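# Press the gauge pin under the yellow magnet

## Task

Find the post of the checking fixture that has the yellow magnet on it, press that post's gauge pin fully in and keep it there for one second (the spring may push it back out afterwards), without touching the other three pins and without moving the magnet.

## Robot and tools

Robot: two six-joint arms, left_arm and right_arm, each ending in a two-finger parallel gripper. left_arm stands on the +y side. Each arm has a wrist camera: cam_left_wrist and cam_right_wrist, both 896x504.

Frames. Scene frame: origin at table height midway between the nominal bases, +z up, +x out over the table. Real bases: left_arm at (+0.060, +0.928, 0) m, right_arm at (-0.064, -0.817, 0) m, each turned slightly about z. Reported hand poses, velocities and wrist-camera poses are in that arm's own base frame. Offsets you send are along the current Hand target's own axes. Gripper axes: fingers point along +z, they open and close along y, and a block sticks out about 10 cm toward +x. end_effector_position is the point between the closed pads; closed fingertips reach about 19 mm past it. Printed poses can be a few centimetres off.

execute_actions(actions, cameras). actions is a list of actions; each action is up to 15 rows, one row per 1/30 s step, and a short action repeats its final row. Every row has 18 numbers in [-1, 1]: left dx, dy, dz, rx, ry, rz, gripper position, force_limit, speed, then the same nine for the right arm. The six pose numbers are an offset, not a pose, counted from the Hand target as it stood when the action began (every row uses that same start). Scale: 1.0 = 0.6 m or 180 degrees; rx, ry, rz form one rotation vector. Repeating an offset in a new action moves further. All zeros re-commands the current Hand target. Gripper: position +1 fully open (85 mm), about -0.8 pads touch, -1 closes until blocked; force_limit and speed also -1..+1 (speed about 20, 85, 150 mm/s at -1, 0, +1). To leave a gripper unchanged, resend its last three numbers; 0 is a real command. An empty actions list just reports state and images. cameras: list of names, [] for none, omitted or ["all"] for all.

move(target, speed, blend, stop_force, zero, blocking, cameras). target is one 18-number row or a list of up to 15 rows, same layout and scale; every row is an offset from the Hand targets at the move's start, not from the previous row. speed in m/s, 0.002 to 4.2, default 0.25 (turn rate up to twice that in rad/s), one value or one per target. blend in metres rounds corners in a list. stop_force in N, 6 to 120, shared by both arms: an arm's path ends when its wrist sensor feels that much push against its motion; the arm then backs to just before the push and holds, still pressing somewhat. It is unreliable if the gripper rotates during the move, and it cannot feel light objects sliding. Leave it out when moving away from something you are pressing. zero (only with stop_force, default true) re-zeroes moving arms first. blocking=false returns after about 0.5 s while the move continues; not allowed with stop_force. Moves last 0.5 to 10 s, don't avoid obstacles, and the gripper lags and overshoots more at speed. Keep paths away from an arm's own base.

wait(seconds 0 to 10): arms hold their last command. stop(): brakes a running move; fingers keep moving. zoom_image(camera, region [x0, y0, x1, y1] in pixels, at most 504x504) gives a closer look at the latest image. zero_wrist_force(arm) re-zeroes that arm's force sensor. read_manual(section) only returns licence text. finished_scene(scene: this scene's number) ends the scene irreversibly; once the first scene ends, make no further call in that reply.

Results: joint positions and torques, Hand target (the last commanded pose after clipping; next offsets count from it), end_effector_position and quat_wxyz, velocities (omitted when joints read "within noise"), Wrist force and torque along the end effector axes (force from the surface into the arm, plus the peak since last shown), Tool commands, gripper position_measured in counts (3 open, 78 about 60 mm, 130 about 40 mm, 180 about 20 mm, 230 pads together) and object_status (0 moving, 1 blocked opening, 2 blocked closing = gripped, 3 reached position). A move adds a "move:" line: done, off_target, moving, held or fault, plus limits such as paced or held. done means within 3 mm and 2 degrees, not that nothing was touched. Calls with actions also list some step positions.

Behaviour: commanded orientation is clipped to within 32 degrees of the measured one each step; motion lags commands by about 0.2 s; grippers often settle short, so resend the missing distance. Arms are stiff: aiming even slightly beyond a firm contact can trigger a fault. To end a press, command a target back behind the gripper.

Avoid: outside force near 150 N or joint contact torques at their limits (wrist joints 98.4 N m) cause a 10 s arm stop; hard hits, slams, fast blind contact, pressing the arms together or gripping the other arm's fingers; dropping anything or leaving it off the table; long stretched or straining poses that heat motors (MOTOR HOT at 70 °C, lockout at 85 °C). For this job, approach the magnet's pin slowly from above with a small stop_force, press just enough to seat it for a second, and keep clear of the magnet and the other pins.

Each tool is called after "Call:" by a JSON object that holds its "fn" and its "kwargs".

## Session

Call:
{"fn": "execute_actions", "kwargs": {"actions": []}}

Scene clock: 0.00 s.
left_arm: end_effector_position=(+0.6452, +0.5338, +0.3687) position_measured=3 object_status=3 end_effector_quat_wxyz=(+0.054, +0.895, -0.431, +0.101) | right_arm: end_effector_position=(+1.0094, -0.4085, +0.1239) position_measured=3 object_status=3 end_effector_quat_wxyz=(+0.497, -0.362, -0.574, -0.541)
Joint positions: left_arm=[0.541 -1.507 2.094 -2.179 -1.799 -1.706] | right_arm=[2.693 -2.576 -1.22 -2.623 2.507 -0.374]
Joint velocities: within noise
Joint torques (N m): no reading
Motor temperatures (°C): left_arm=[24 36 26 39 35 34] | right_arm=[29 36 36 38 34 39]
Wrist force (N): no reading
Wrist torque (N m): no reading
Wrist force, peak (N): no reading
Hand target: left_arm +0.6452, +0.5338, +0.3687; +0.054, +0.895, -0.431, +0.101 | right_arm +1.0094, -0.4085, +0.1239; +0.497, -0.362, -0.574, -0.541
Tool commands: left_gripper/position=+1.0 left_gripper/force_limit=+1.0 left_gripper/speed=+1.0 right_gripper/position=+1.0 right_gripper/force_limit=+1.0 right_gripper/speed=+1.0

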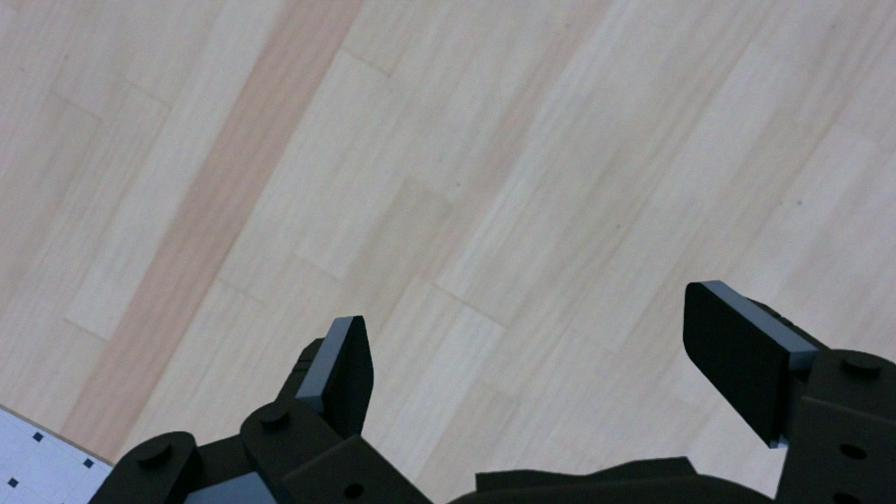

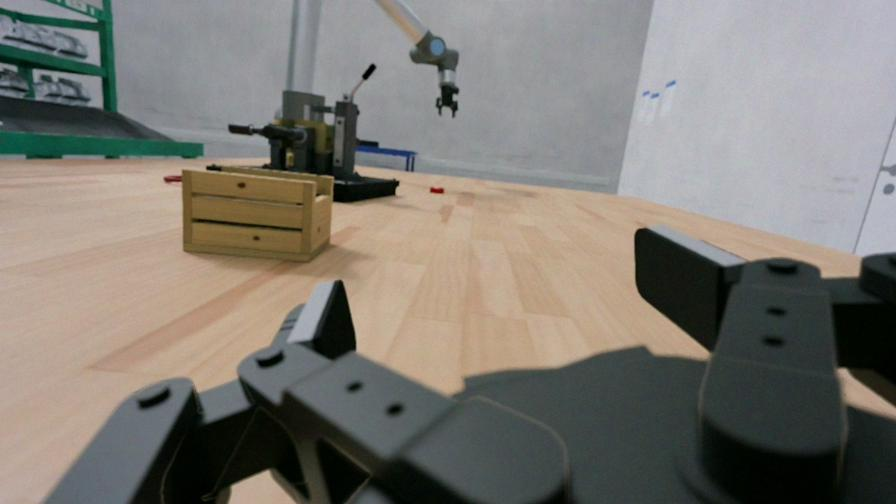

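Call:
{"fn": "move", "kwargs": {"target": [0,0,-0.6,0,0.33,0,1,1,1,0,0,0,0,0,0,1,1,1], "speed": 0.5}}

Scene clock: 2.73 s.
left_arm: end_effector_position=(+0.5969, +0.5997, +0.7193) position_measured=3 object_status=3 end_effector_quat_wxyz=(+0.260, +0.728, -0.347, +0.531) | right_arm: end_effector_position=(+1.0094, -0.4085, +0.1239) position_measured=3 object_status=3 end_effector_quat_wxyz=(+0.497, -0.362, -0.574, -0.541)
Joint positions: left_arm=[0.918 -1.472 1.715 -1.152 -2.75 -0.88] | right_arm=[2.693 -2.576 -1.22 -2.623 2.507 -0.374]
Joint velocities: within noise
Joint torques (N m): left_arm=[22.98 -89.71 -128.64 -2.5 1.85 3.59] | right_arm=[-1.14 239.15 74.3 -3.52 0.04 -1.48]
Motor temperatures (°C): left_arm=[24 36 26 39 35 34] | right_arm=[29 36 36 38 34 39]
Wrist force (N): left_arm=[1.6 0.2 0.5] | right_arm=[0.2 0.3 0.1]
Wrist torque (N m): left_arm=[0.31 0.22 -0.03] | right_arm=[0.04 -0.03 0.00]
Wrist force, peak (N): left_arm=[3.3 -0.1 -1.7] | right_arm=[0.4 0.5 -0.1]
Hand target: left_arm +0.5969, +0.5997, +0.7193; +0.260, +0.728, -0.348, +0.531 | right_arm +1.0094, -0.4085, +0.1239; +0.497, -0.362, -0.574, -0.541
Off the commanded pose: left_arm 0.000 m, 0 deg | right_arm 0.000 m, 0 deg.
move: done
camera_calibration:
cam_left_wrist: T_world_to_cam=[[-0.802795, -0.58559, -0.112274, 0.928], [-0.273685, 0.529188, -0.803154, 0.446965], [0.529733, -0.61404, -0.585096, 0.59896], [0, 0, 0, 1]] pos_world=[0.550032, 0.674684, 0.813622]

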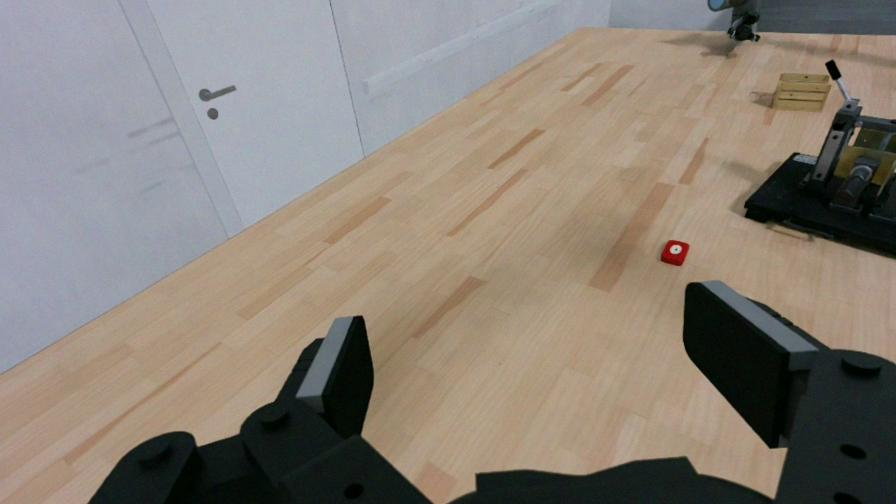

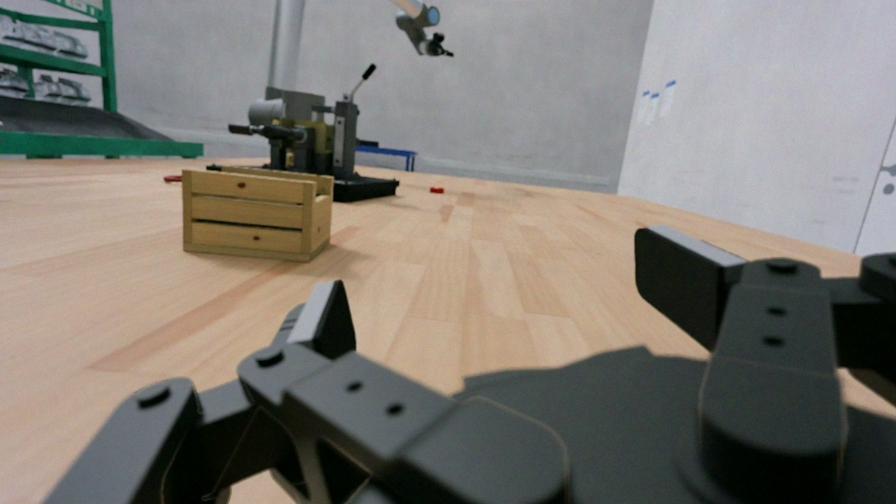

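Call:
{"fn": "move", "kwargs": {"target": [0.235,0.858,0.773,-0.21,0,0.066,1,1,1,0,0,0,0,0,0,1,1,1], "speed": 0.5}}

Scene clock: 5.97 s.
left_arm: end_effector_position=(+0.4964, -0.1001, +0.7192) position_measured=3 object_status=3 end_effector_quat_wxyz=(+0.426, +0.565, -0.573, +0.414) | right_arm: end_effector_position=(+1.0094, -0.4085, +0.1239) position_measured=3 object_status=3 end_effector_quat_wxyz=(+0.497, -0.362, -0.574, -0.541)
Joint positions: left_arm=[0.04 -1.992 2.232 -1.613 -2.836 -1.372] | right_arm=[2.693 -2.576 -1.22 -2.623 2.507 -0.374]
Joint velocities: within noise
Joint torques (N m): left_arm=[-18.57 -32.85 -82.93 -13.1 0.81 -5.2] | right_arm=[1.4 243.44 72.5 -3.38 0.03 -0.98]
Motor temperatures (°C): left_arm=[24 36 26 39 35 34] | right_arm=[29 36 36 38 34 39]
Wrist force (N): left_arm=[1.2 -0.1 0.4] | right_arm=[0.1 0.4 0.2]
Wrist torque (N m): left_arm=[0.21 0.27 -0.02] | right_arm=[0.06 -0.02 0.00]
Wrist force, peak (N): left_arm=[2.3 0.3 4.6] | right_arm=[-0.1 0.7 -0.1]
Hand target: left_arm +0.4964, -0.1002, +0.7192; +0.426, +0.565, -0.573, +0.414 | right_arm +1.0094, -0.4085, +0.1239; +0.497, -0.362, -0.574, -0.541
Off the commanded pose: left_arm 0.000 m, 0 deg | right_arm 0.000 m, 0 deg.
move: done
camera_calibration:
cam_left_wrist: T_world_to_cam=[[-0.991625, 0.0603784, -0.114165, 0.597143], [0.128003, 0.576947, -0.806689, 0.59759], [0.0171608, -0.814547, -0.579844, 0.452982], [0, 0, 0, 1]] pos_world=[0.507875, -0.0118568, 0.812902]

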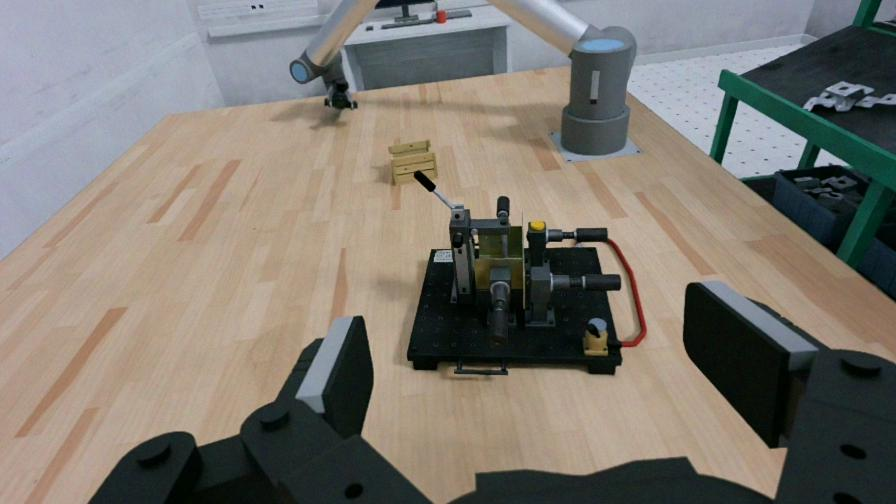

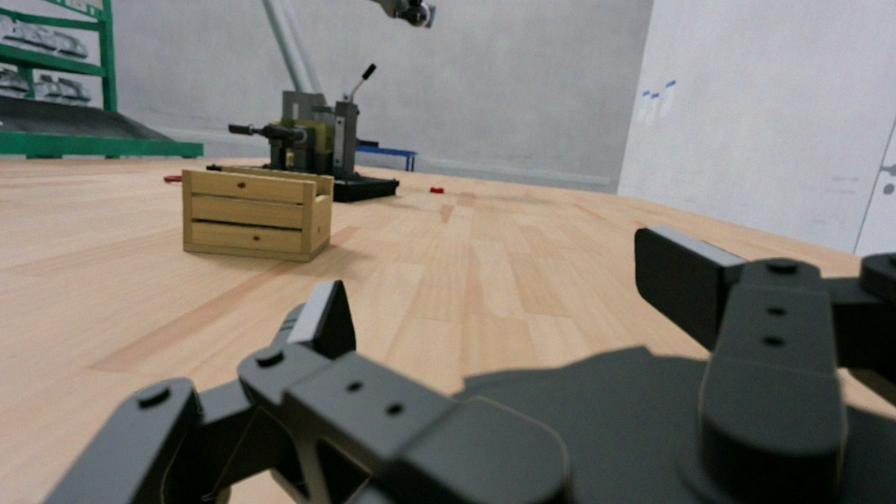

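Call:
{"fn": "zoom_image", "kwargs": {"camera": "cam_left_wrist", "region": [390, 160, 670, 390]}}

Call:
{"fn": "zoom_image", "kwargs": {"camera": "cam_left_wrist", "region": [440, 190, 630, 330]}}

Call:
{"fn": "zoom_image", "kwargs": {"camera": "cam_right_wrist", "region": [160, 50, 420, 220]}}

Scaled by 1.800 from the camera's 896x504 image, which has a finer 1280x720 frame.

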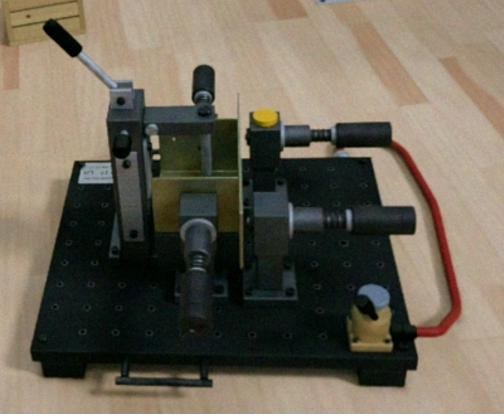

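Scaled by 2.653 from the camera's 896x504 image, which has a finer 1280x720 frame.

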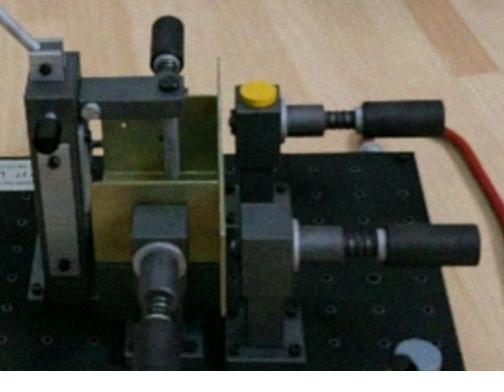

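Scaled by 1.938 from the camera's 896x504 image, which has a finer 1280x720 frame.

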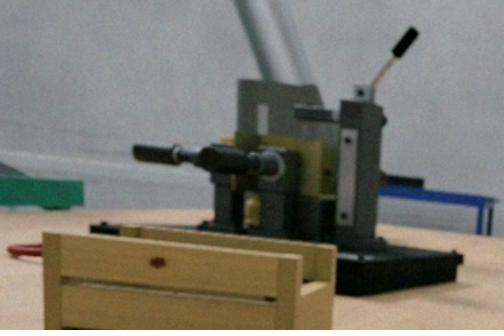

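Call:
{"fn": "move", "kwargs": {"target": [0.197,0.417,0.637,0.277,-0.334,-0.376,-1,1,0,0,0,0,0,0,0,1,1,1], "speed": 0.5, "cameras": ["cam_left_wrist"]}}

Scene clock: 10.77 s.
left_arm: end_effector_position=(+0.2388, -0.4954, +0.7215) position_measured=232 object_status=3 end_effector_quat_wxyz=(+0.002, +0.995, -0.103, -0.003) | right_arm: end_effector_position=(+1.0094, -0.4085, +0.1239) position_measured=3 object_status=3 end_effector_quat_wxyz=(+0.497, -0.362, -0.574, -0.541)
Joint positions: left_arm=[-1.491 -2.02 1.958 -1.511 -1.578 -4.427] | right_arm=[2.693 -2.576 -1.22 -2.623 2.507 -0.374]
Joint velocities: within noise
Joint torques (N m): left_arm=[-21.77 25.99 -130.93 -5.32 -2.79 -3.97] | right_arm=[5.84 248.23 71.92 -3.69 -0.07 -1.02]
Motor temperatures (°C): left_arm=[24 36 26 39 35 34] | right_arm=[29 36 36 38 34 39]
Wrist force (N): left_arm=[0.5 -0.6 -0.4] | right_arm=[0.1 0.2 0.0]
Wrist torque (N m): left_arm=[-0.22 -0.17 0.02] | right_arm=[0.02 -0.01 0.00]
Wrist force, peak (N): left_arm=[0.1 3.0 0.1] | right_arm=[0.4 0.8 0.2]
Hand target: left_arm +0.2387, -0.4955, +0.7214; +0.001, +0.995, -0.103, -0.004 | right_arm +1.0094, -0.4085, +0.1239; +0.497, -0.362, -0.574, -0.541
Off the commanded pose: left_arm 0.000 m, 0 deg | right_arm 0.000 m, 0 deg.
move: done
camera_calibration:
cam_left_wrist: T_world_to_cam=[[-0.328455, -0.94448, 0.00861694, -0.378903], [-0.893341, 0.313607, 0.321857, 0.159666], [-0.30669, 0.0980177, -0.946749, 0.930895], [0, 0, 0, 1]] pos_world=[0.30368, -0.499183, 0.8332]
Images, in order (width x height): cam_left_wrist 896x504.

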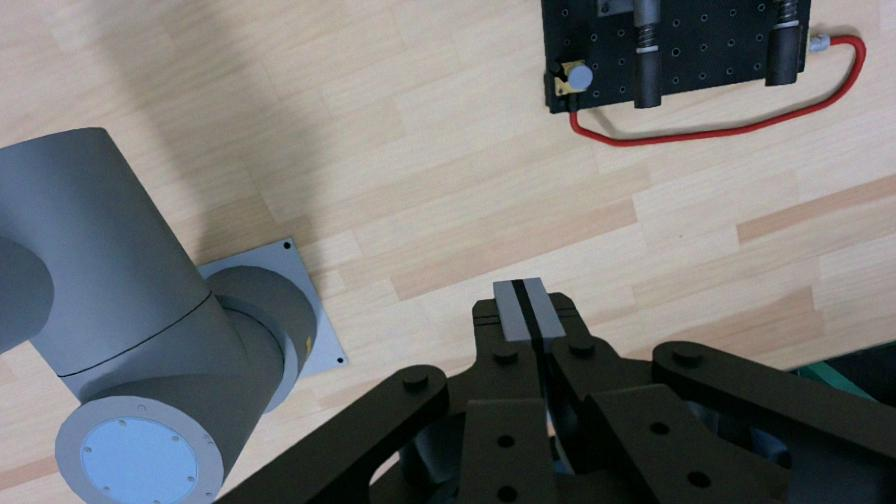

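Call:
{"fn": "move", "kwargs": {"target": [-0.149,0.77,0.619,0,0,0,-1,1,0,0,0,0,0,0,0,1,1,1], "speed": 0.5, "cameras": ["cam_left_wrist"]}}

Scene clock: 13.33 s.
left_arm: end_effector_position=(+0.0543, -0.9302, +0.3525) position_measured=232 object_status=3 end_effector_quat_wxyz=(+0.002, +0.995, -0.103, -0.004) | right_arm: end_effector_position=(+1.0094, -0.4085, +0.1239) position_measured=3 object_status=3 end_effector_quat_wxyz=(+0.497, -0.362, -0.574, -0.541)
Joint positions: left_arm=[-1.727 -1.408 1.986 -2.152 -1.578 -4.664] | right_arm=[2.693 -2.576 -1.22 -2.623 2.507 -0.374]
Joint velocities: within noise
Joint torques (N m): left_arm=[-19.19 -108.7 -115.33 -14.7 5.65 -3.43] | right_arm=[1.38 242.85 70.76 -3.92 0.13 -1.06]
Motor temperatures (°C): left_arm=[24 36 26 39 35 34] | right_arm=[29 36 36 37 34 39]
Wrist force (N): left_arm=[0.7 0.1 -0.1] | right_arm=[0.1 0.3 -0.3]
Wrist torque (N m): left_arm=[-0.03 -0.25 0.03] | right_arm=[0.04 -0.02 0.00]
Wrist force, peak (N): left_arm=[-0.4 4.0 3.2] | right_arm=[0.2 0.7 0.0]
Hand target: left_arm +0.0542, -0.9304, +0.3524; +0.001, +0.995, -0.103, -0.004 | right_arm +1.0094, -0.4085, +0.1239; +0.497, -0.362, -0.574, -0.541
Off the commanded pose: left_arm 0.000 m, 0 deg | right_arm 0.000 m, 0 deg.
move: done
camera_calibration:
cam_left_wrist: T_world_to_cam=[[-0.328305, -0.944533, 0.00849528, -0.846995], [-0.893367, 0.313416, 0.321972, 0.249738], [-0.306776, 0.0981158, -0.946711, 0.567663], [0, 0, 0, 1]] pos_world=[0.11918, -0.933983, 0.464199]
Images, in order (width x height): cam_left_wrist 896x504.

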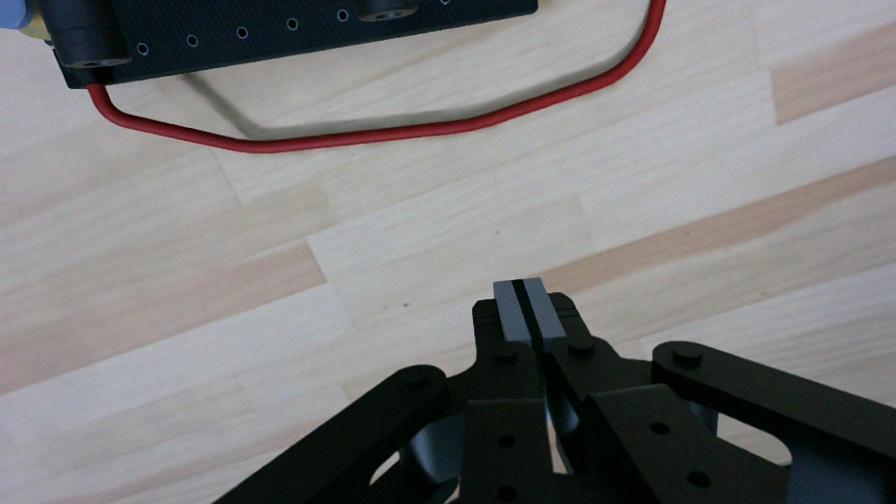

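Call:
{"fn": "move", "kwargs": {"target": [0.081,-0.054,0.298,0,0,0,-1,1,0,0,0,0,0,0,0,1,1,1], "speed": 0.25, "cameras": ["cam_left_wrist"]}}

Scene clock: 15.40 s.
left_arm: end_effector_position=(+0.1071, -0.9090, +0.1733) position_measured=232 object_status=3 end_effector_quat_wxyz=(+0.002, +0.995, -0.103, -0.003) | right_arm: end_effector_position=(+1.0094, -0.4085, +0.1239) position_measured=3 object_status=3 end_effector_quat_wxyz=(+0.497, -0.362, -0.574, -0.541)
Joint positions: left_arm=[-1.672 -1.27 2.126 -2.429 -1.578 -4.608] | right_arm=[2.693 -2.576 -1.22 -2.623 2.507 -0.374]
Joint velocities: within noise
Joint torques (N m): left_arm=[19.15 -107.5 -52.7 -14.21 -3.54 1.95] | right_arm=[1.78 248.45 71.81 -4.17 -0.04 -0.47]
Motor temperatures (°C): left_arm=[24 36 26 39 35 34] | right_arm=[29 36 36 37 34 39]
Wrist force (N): left_arm=[-0.2 0.0 -0.1] | right_arm=[-0.1 0.3 0.0]
Wrist torque (N m): left_arm=[-0.09 -0.06 0.04] | right_arm=[0.04 0.01 -0.01]
Wrist force, peak (N): left_arm=[-0.4 0.6 -3.4] | right_arm=[0.3 0.8 -0.1]
Hand target: left_arm +0.1071, -0.9090, +0.1731; +0.001, +0.995, -0.103, -0.004 | right_arm +1.0094, -0.4085, +0.1239; +0.497, -0.362, -0.574, -0.541
Off the commanded pose: left_arm 0.000 m, 0 deg | right_arm 0.000 m, 0 deg.
move: done
camera_calibration:
cam_left_wrist: T_world_to_cam=[[-0.328308, -0.944534, 0.0083959, -0.808085], [-0.893367, 0.313385, 0.322002, 0.347924], [-0.306773, 0.0982151, -0.946702, 0.412217], [0, 0, 0, 1]] pos_world=[0.17198, -0.912784, 0.284999]
Images, in order (width x height): cam_left_wrist 896x504.

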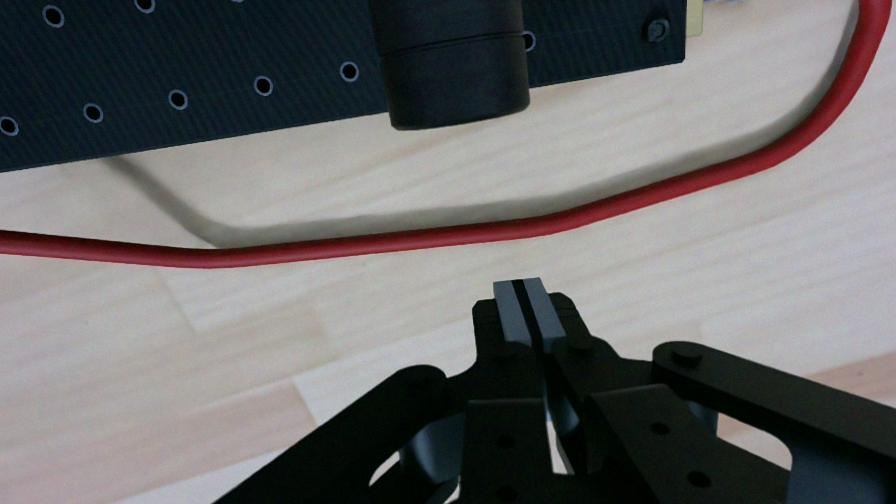

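Call:
{"fn": "move", "kwargs": {"target": [0.2,-0.008,0,0,0,0,-1,1,0,0,0,0,0,0,0,1,1,1], "speed": 0.04, "stop_force": 40, "cameras": ["cam_left_wrist"]}}

Scene clock: 18.40 s.
left_arm: end_effector_position=(+0.1708, -0.9195, +0.1725) position_measured=232 object_status=3 end_effector_quat_wxyz=(+0.001, +0.995, -0.102, -0.005) | right_arm: end_effector_position=(+1.0094, -0.4085, +0.1239) position_measured=3 object_status=3 end_effector_quat_wxyz=(+0.497, -0.362, -0.574, -0.541)
Joint positions: left_arm=[-1.6 -1.251 2.097 -2.419 -1.581 -4.538] | right_arm=[2.693 -2.576 -1.22 -2.623 2.507 -0.374]
Joint velocities: within noise
Joint torques (N m): left_arm=[12.06 -142 -79.49 -9.41 1 0.98] | right_arm=[2.68 245.71 73.64 -3.58 0.13 -0.14]
Motor temperatures (°C): left_arm=[24 36 26 39 35 34] | right_arm=[29 36 36 37 34 39]
Wrist force (N): left_arm=[-12.0 0.7 1.1] | right_arm=[-0.1 0.3 -0.1]
Wrist torque (N m): left_arm=[-0.11 0.00 0.02] | right_arm=[0.04 0.01 0.00]
Wrist force, peak (N): left_arm=[-123.6 -10.5 -24.3] | right_arm=[0.3 0.6 0.6]
Hand target: left_arm +0.1708, -0.9195, +0.1725; +0.001, +0.995, -0.102, -0.005 (not the last commanded pose) | right_arm +1.0094, -0.4085, +0.1239; +0.497, -0.362, -0.574, -0.541
Tool commands: left_gripper/position=-1.0 left_gripper/force_limit=+1.0 left_gripper/speed=+0.003922 right_gripper/position=+1.0 right_gripper/force_limit=+1.0 right_gripper/speed=+1.0
Off the commanded pose: left_arm 0.056 m, 0 deg | right_arm 0.000 m, 0 deg.
FORCE FAULT: contact force on the left arm reached its limit, and that arm stopped. The contact can be on any part of that arm, not only on its tool. That arm's remaining commands of this call were not run. That arm is still stopped at the end of this call. That arm stays stopped for about 9 more seconds. Until then a move that you send moves the other arm only, and its call returns only when the move has ended. Once the stop has ended, the next robot result says so. If the stop ends while you think or write, that arm runs what you send next, counted from a new Hand target: where the arm stands when the stop ends. While its stop runs, that arm takes no new command, but its gripper still runs the gripper command that each later call begins with. Until it ends, the stop uses up actions while you think or wait. An arm that is not stopped still takes commands.
move: fault (left_arm; stop_force had ended the path)
camera_calibration:
cam_left_wrist: T_world_to_cam=[[-0.326503, -0.945156, 0.00872813, -0.797983], [-0.893128, 0.311526, 0.324459, 0.406222], [-0.309384, 0.0981414, -0.945859, 0.43224], [0, 0, 0, 1]] pos_world=[0.235992, -0.923188, 0.284001]
Images, in order (width x height): cam_left_wrist 896x504.

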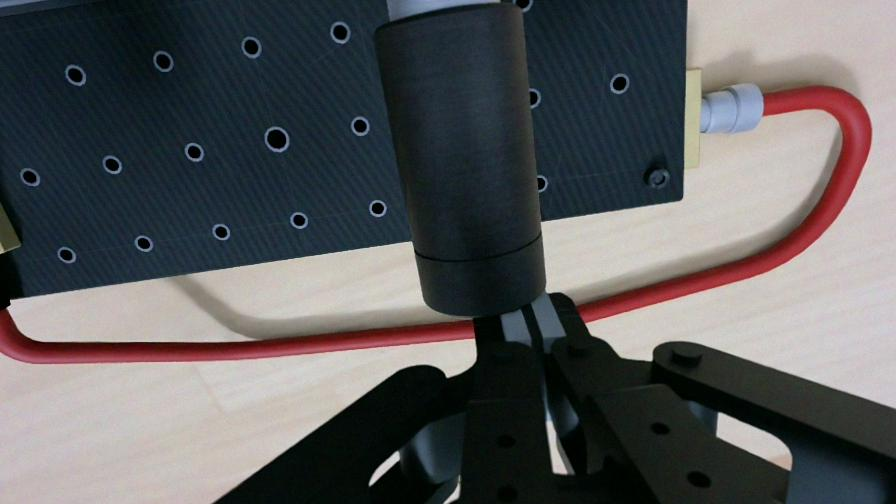

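Call:
{"fn": "wait", "kwargs": {"seconds": 10, "cameras": []}}

Call:
{"fn": "execute_actions", "kwargs": {"actions": [], "cameras": ["cam_left_wrist"]}}

Scene clock: 29.00 s.
left_arm: end_effector_position=(+0.1708, -0.9195, +0.1725) position_measured=232 object_status=3 end_effector_quat_wxyz=(+0.001, +0.995, -0.102, -0.005) | right_arm: end_effector_position=(+1.0094, -0.4085, +0.1239) position_measured=3 object_status=3 end_effector_quat_wxyz=(+0.497, -0.362, -0.574, -0.541)
Joint positions: left_arm=[-1.6 -1.251 2.097 -2.419 -1.581 -4.538] | right_arm=[2.693 -2.576 -1.22 -2.623 2.507 -0.374]
Joint velocities: within noise
Joint torques (N m): left_arm=[11.02 -138 -76.94 -9.94 1.96 0.05] | right_arm=[5.69 243.3 71.89 -3.81 0.33 -0.45]
Motor temperatures (°C): left_arm=[24 36 26 39 35 34] | right_arm=[29 36 36 37 34 39]
Wrist force (N): left_arm=[-11.7 0.4 1.1] | right_arm=[-0.1 0.4 -0.1]
Wrist torque (N m): left_arm=[-0.16 -0.07 0.02] | right_arm=[0.07 0.01 -0.01]
Wrist force, peak (N): left_arm=[-12.2 0.6 1.4] | right_arm=[0.5 0.7 0.1]
Hand target: left_arm +0.1708, -0.9195, +0.1725; +0.001, +0.995, -0.102, -0.005 (not the last commanded pose) | right_arm +1.0094, -0.4085, +0.1239; +0.497, -0.362, -0.574, -0.541
Tool commands: left_gripper/position=-1.0 left_gripper/force_limit=+1.0 left_gripper/speed=+0.003922 right_gripper/position=+1.0 right_gripper/force_limit=+1.0 right_gripper/speed=+1.0
Off the commanded pose: left_arm 0.056 m, 0 deg | right_arm 0.000 m, 0 deg.
FORCE FAULT, CONTINUED: the left arm's stop, for the force fault that an earlier result reported, is over. The rest of the stop counts as 19 of the actions that you can send in this scene. During its stop the left arm's controller moved it back a little. That arm's target is now where it stood when the stop ended, not its last command. That arm accepts commands again.
wait: 10.00 s; at rest from the start
No camera images: "cameras" was empty.

Scene clock: 29.00 s.
left_arm: end_effector_position=(+0.1708, -0.9195, +0.1725) position_measured=232 object_status=3 end_effector_quat_wxyz=(+0.001, +0.995, -0.102, -0.005) | right_arm: end_effector_position=(+1.0094, -0.4085, +0.1239) position_measured=3 object_status=3 end_effector_quat_wxyz=(+0.497, -0.362, -0.574, -0.541)
Joint positions: left_arm=[-1.6 -1.251 2.097 -2.419 -1.581 -4.538] | right_arm=[2.693 -2.576 -1.22 -2.623 2.507 -0.374]
Joint velocities: within noise
Joint torques (N m): left_arm=[11.02 -138 -76.94 -9.94 1.96 0.05] | right_arm=[5.69 243.3 71.89 -3.81 0.33 -0.45]
Motor temperatures (°C): left_arm=[24 36 26 39 35 34] | right_arm=[29 36 36 37 34 39]
Wrist force (N): left_arm=[-11.7 0.4 1.1] | right_arm=[-0.1 0.4 -0.1]
Wrist torque (N m): left_arm=[-0.16 -0.07 0.02] | right_arm=[0.07 0.01 -0.01]
Wrist force, peak (N): left_arm=[-11.7 0.4 1.1] | right_arm=[-0.1 0.4 -0.1]
Hand target: left_arm +0.1708, -0.9195, +0.1725; +0.001, +0.995, -0.102, -0.005 (not the last commanded pose) | right_arm +1.0094, -0.4085, +0.1239; +0.497, -0.362, -0.574, -0.541
Tool commands: left_gripper/position=-1.0 left_gripper/force_limit=+1.0 left_gripper/speed=+0.003922 right_gripper/position=+1.0 right_gripper/force_limit=+1.0 right_gripper/speed=+1.0
Off the commanded pose: left_arm 0.056 m, 0 deg | right_arm 0.000 m, 0 deg.
camera_calibration:
cam_left_wrist: T_world_to_cam=[[-0.326503, -0.945156, 0.00872813, -0.797983], [-0.893128, 0.311526, 0.324459, 0.406222], [-0.309384, 0.0981414, -0.945859, 0.43224], [0, 0, 0, 1]] pos_world=[0.235992, -0.923188, 0.284001]
Images, in order (width x height): cam_left_wrist 896x504.

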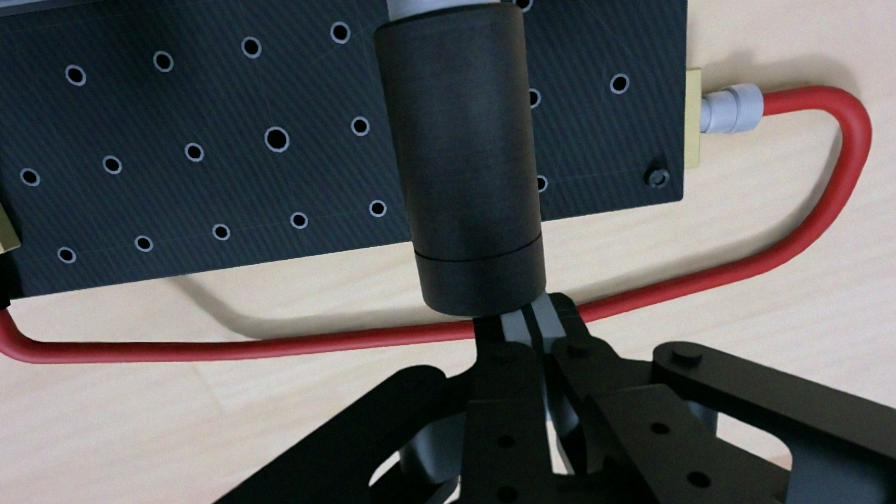

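Call:
{"fn": "move", "kwargs": {"target": [-0.07,-0.011,0,0,0,0,-1,1,0,0,0,0,0,0,0,1,1,1], "speed": 0.1, "cameras": ["cam_left_wrist"]}}

Call:
{"fn": "move", "kwargs": {"target": [0.18,-0.008,0,0,0,0,-1,1,0,0,0,0,0,0,0,1,1,1], "speed": 0.01, "stop_force": 30, "cameras": ["cam_left_wrist"]}}

Scene clock: 30.13 s.
left_arm: end_effector_position=(+0.1311, -0.9046, +0.1728) position_measured=232 object_status=3 end_effector_quat_wxyz=(+0.001, +0.995, -0.102, -0.005) | right_arm: end_effector_position=(+1.0094, -0.4085, +0.1239) position_measured=3 object_status=3 end_effector_quat_wxyz=(+0.497, -0.362, -0.574, -0.541)
Joint positions: left_arm=[-1.645 -1.27 2.127 -2.43 -1.581 -4.583] | right_arm=[2.693 -2.576 -1.22 -2.623 2.507 -0.374]
Joint velocities: within noise
Joint torques (N m): left_arm=[-22.49 -162.71 -48.04 -13.59 5.74 -4.01] | right_arm=[2.32 244.32 69.11 -2.97 -0.48 -0.39]
Motor temperatures (°C): left_arm=[24 36 26 39 35 34] | right_arm=[28 36 36 37 34 39]
Wrist force (N): left_arm=[-4.0 7.8 -0.2] | right_arm=[0.2 0.5 0.0]
Wrist torque (N m): left_arm=[1.30 0.63 0.04] | right_arm=[0.07 -0.05 0.00]
Wrist force, peak (N): left_arm=[-9.7 9.4 -0.2] | right_arm=[-0.1 0.7 0.1]
Hand target: left_arm +0.1310, -0.9046, +0.1728; +0.001, +0.995, -0.102, -0.005 | right_arm +1.0094, -0.4085, +0.1239; +0.497, -0.362, -0.574, -0.541
Off the commanded pose: left_arm 0.000 m, 0 deg | right_arm 0.000 m, 0 deg.
move: done
camera_calibration:
cam_left_wrist: T_world_to_cam=[[-0.326492, -0.945159, 0.00875882, -0.796847], [-0.893101, 0.311517, 0.324543, 0.366045], [-0.309474, 0.0981383, -0.94583, 0.418912], [0, 0, 0, 1]] pos_world=[0.196393, -0.908288, 0.284401]
Images, in order (width x height): cam_left_wrist 896x504.

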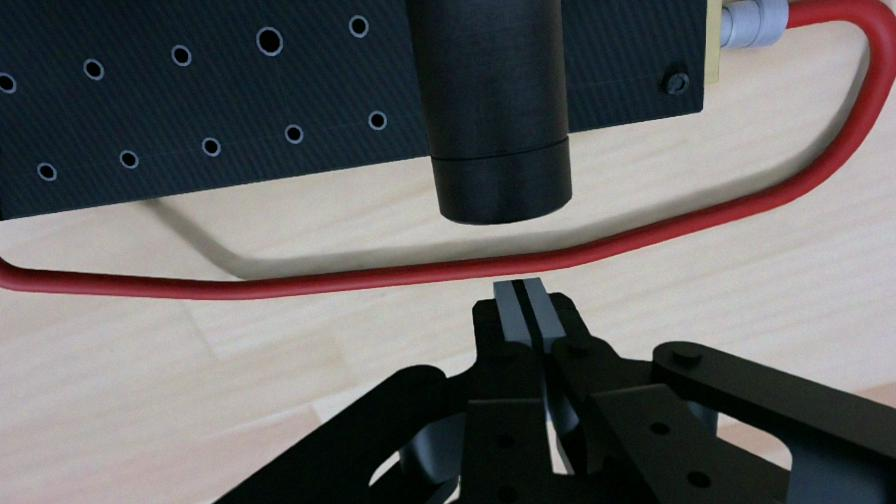

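Scene clock: 35.27 s.
left_arm: end_effector_position=(+0.1737, -0.9115, +0.1724) position_measured=232 object_status=3 end_effector_quat_wxyz=(+0.001, +0.995, -0.102, -0.005) | right_arm: end_effector_position=(+1.0094, -0.4085, +0.1239) position_measured=3 object_status=3 end_effector_quat_wxyz=(+0.497, -0.362, -0.574, -0.541)
Joint positions: left_arm=[-1.597 -1.257 2.108 -2.423 -1.581 -4.535] | right_arm=[2.693 -2.576 -1.22 -2.623 2.507 -0.374]
Joint velocities: within noise
Joint torques (N m): left_arm=[8.18 -156.09 -59.28 -15.06 16.23 -4.19] | right_arm=[-1.02 242.65 71.94 -3.33 -0.4 -0.48]
Motor temperatures (°C): left_arm=[24 36 26 39 35 34] | right_arm=[28 36 36 37 34 39]
Wrist force (N): left_arm=[-37.4 3.5 -6.3] | right_arm=[0.3 0.3 0.1]
Wrist torque (N m): left_arm=[1.40 0.85 -0.15] | right_arm=[0.04 -0.05 0.00]
Wrist force, peak (N): left_arm=[-57.0 4.6 -11.5] | right_arm=[0.5 0.6 -0.1]
Hand target: left_arm +0.1737, -0.9114, +0.1724; +0.001, +0.995, -0.102, -0.005 (not the last commanded pose) | right_arm +1.0094, -0.4085, +0.1239; +0.497, -0.362, -0.574, -0.541
Off the commanded pose: left_arm 0.065 m, 0 deg | right_arm 0.000 m, 0 deg.
move: contact (left_arm)
camera_calibration:
cam_left_wrist: T_world_to_cam=[[-0.326445, -0.945175, 0.0088067, -0.789529], [-0.893148, 0.311499, 0.32443, 0.406308], [-0.309387, 0.0980428, -0.945869, 0.432266], [0, 0, 0, 1]] pos_world=[0.238893, -0.915188, 0.284002]
Images, in order (width x height): cam_left_wrist 896x504.

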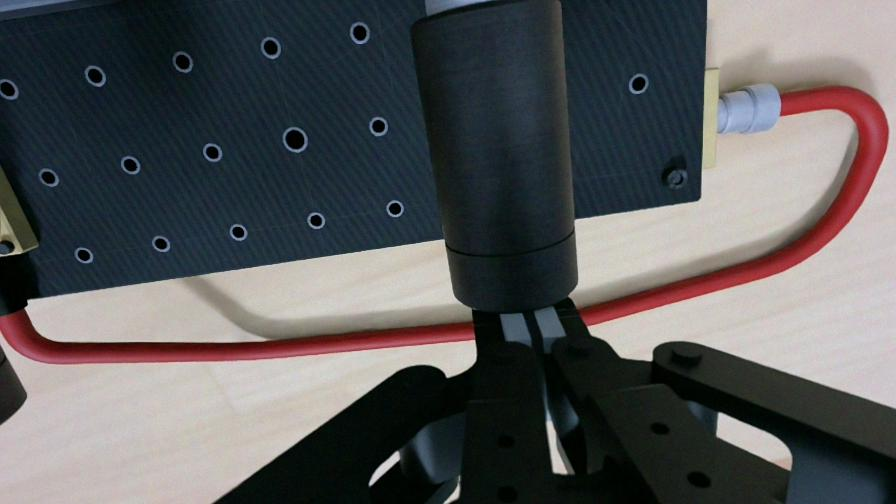

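Call:
{"fn": "wait", "kwargs": {"seconds": 1.2, "cameras": []}}

Call:
{"fn": "move", "kwargs": {"target": [-0.12,0,0,0,0,0,-1,1,0,0,0,0,0,0,0,1,1,1], "speed": 0.1, "cameras": ["cam_left_wrist"]}}

Call:
{"fn": "finished_scene", "kwargs": {"scene": 1}}

Scene clock: 36.73 s.
left_arm: end_effector_position=(+0.1737, -0.9114, +0.1724) position_measured=232 object_status=3 end_effector_quat_wxyz=(+0.001, +0.995, -0.102, -0.005) | right_arm: end_effector_position=(+1.0094, -0.4085, +0.1239) position_measured=3 object_status=3 end_effector_quat_wxyz=(+0.497, -0.362, -0.574, -0.541)
Joint positions: left_arm=[-1.597 -1.257 2.108 -2.423 -1.581 -4.535] | right_arm=[2.693 -2.576 -1.22 -2.623 2.507 -0.374]
Joint velocities: within noise
Joint torques (N m): left_arm=[10.98 -160.13 -60.98 -6.69 11.07 -4.03] | right_arm=[2.24 243.11 69.42 -3.85 0.42 -0.32]
Motor temperatures (°C): left_arm=[24 36 26 39 35 34] | right_arm=[28 36 36 37 34 39]
Wrist force (N): left_arm=[-32.4 10.7 -2.8] | right_arm=[0.0 0.3 0.2]
Wrist torque (N m): left_arm=[1.38 0.77 -0.05] | right_arm=[0.04 0.00 0.00]
Wrist force, peak (N): left_arm=[-37.3 3.6 -6.5] | right_arm=[0.2 0.8 0.1]
Hand target: left_arm +0.1737, -0.9114, +0.1724; +0.001, +0.995, -0.102, -0.005 (not the last commanded pose) | right_arm +1.0094, -0.4085, +0.1239; +0.497, -0.362, -0.574, -0.541
Tool commands: left_gripper/position=-1.0 left_gripper/force_limit=+1.0 left_gripper/speed=+0.0 right_gripper/position=+1.0 right_gripper/force_limit=+1.0 right_gripper/speed=+1.0
Off the commanded pose: left_arm 0.065 m, 0 deg | right_arm 0.000 m, 0 deg.
wait: 1.20 s; at rest from the start
No camera images: "cameras" was empty.

Scene clock: 37.90 s.
left_arm: end_effector_position=(+0.1033, -0.8969, +0.1731) position_measured=232 object_status=3 end_effector_quat_wxyz=(+0.001, +0.995, -0.102, -0.005) | right_arm: end_effector_position=(+1.0094, -0.4085, +0.1239) position_measured=3 object_status=3 end_effector_quat_wxyz=(+0.497, -0.362, -0.574, -0.541)
Joint positions: left_arm=[-1.677 -1.281 2.143 -2.435 -1.581 -4.615] | right_arm=[2.693 -2.576 -1.22 -2.623 2.507 -0.374]
Joint velocities: within noise
Joint torques (N m): left_arm=[-16.91 -155.86 -48.06 -12.68 6.3 -3.24] | right_arm=[-2.42 241.76 70.05 -3.37 -0.03 0.55]
Motor temperatures (°C): left_arm=[24 36 26 39 35 34] | right_arm=[28 36 36 37 34 39]
Wrist force (N): left_arm=[-4.9 10.7 -1.0] | right_arm=[0.3 0.4 0.1]
Wrist torque (N m): left_arm=[1.87 0.78 0.03] | right_arm=[0.06 -0.05 0.00]
Wrist force, peak (N): left_arm=[-32.1 10.6 -2.6] | right_arm=[0.2 0.6 -0.6]
Hand target: left_arm +0.1032, -0.8969, +0.1731; +0.001, +0.995, -0.102, -0.005 | right_arm +1.0094, -0.4085, +0.1239; +0.497, -0.362, -0.574, -0.541
Off the commanded pose: left_arm 0.000 m, 0 deg | right_arm 0.000 m, 0 deg.
move: done
camera_calibration:
cam_left_wrist: T_world_to_cam=[[-0.326481, -0.945163, 0.00878956, -0.798694], [-0.893073, 0.311507, 0.324627, 0.338627], [-0.309564, 0.0981351, -0.945801, 0.409715], [0, 0, 0, 1]] pos_world=[0.168493, -0.900588, 0.284602]
Images, in order (width x height): cam_left_wrist 896x504.

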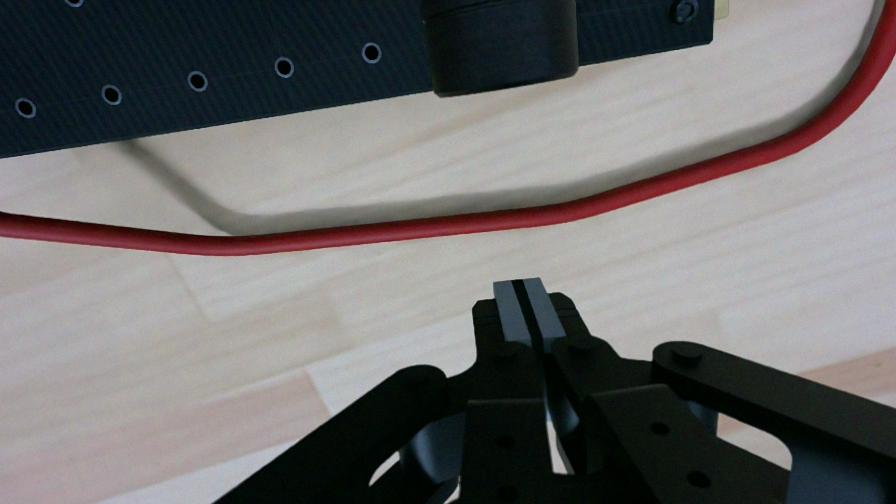

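The scene is finished: the task was done.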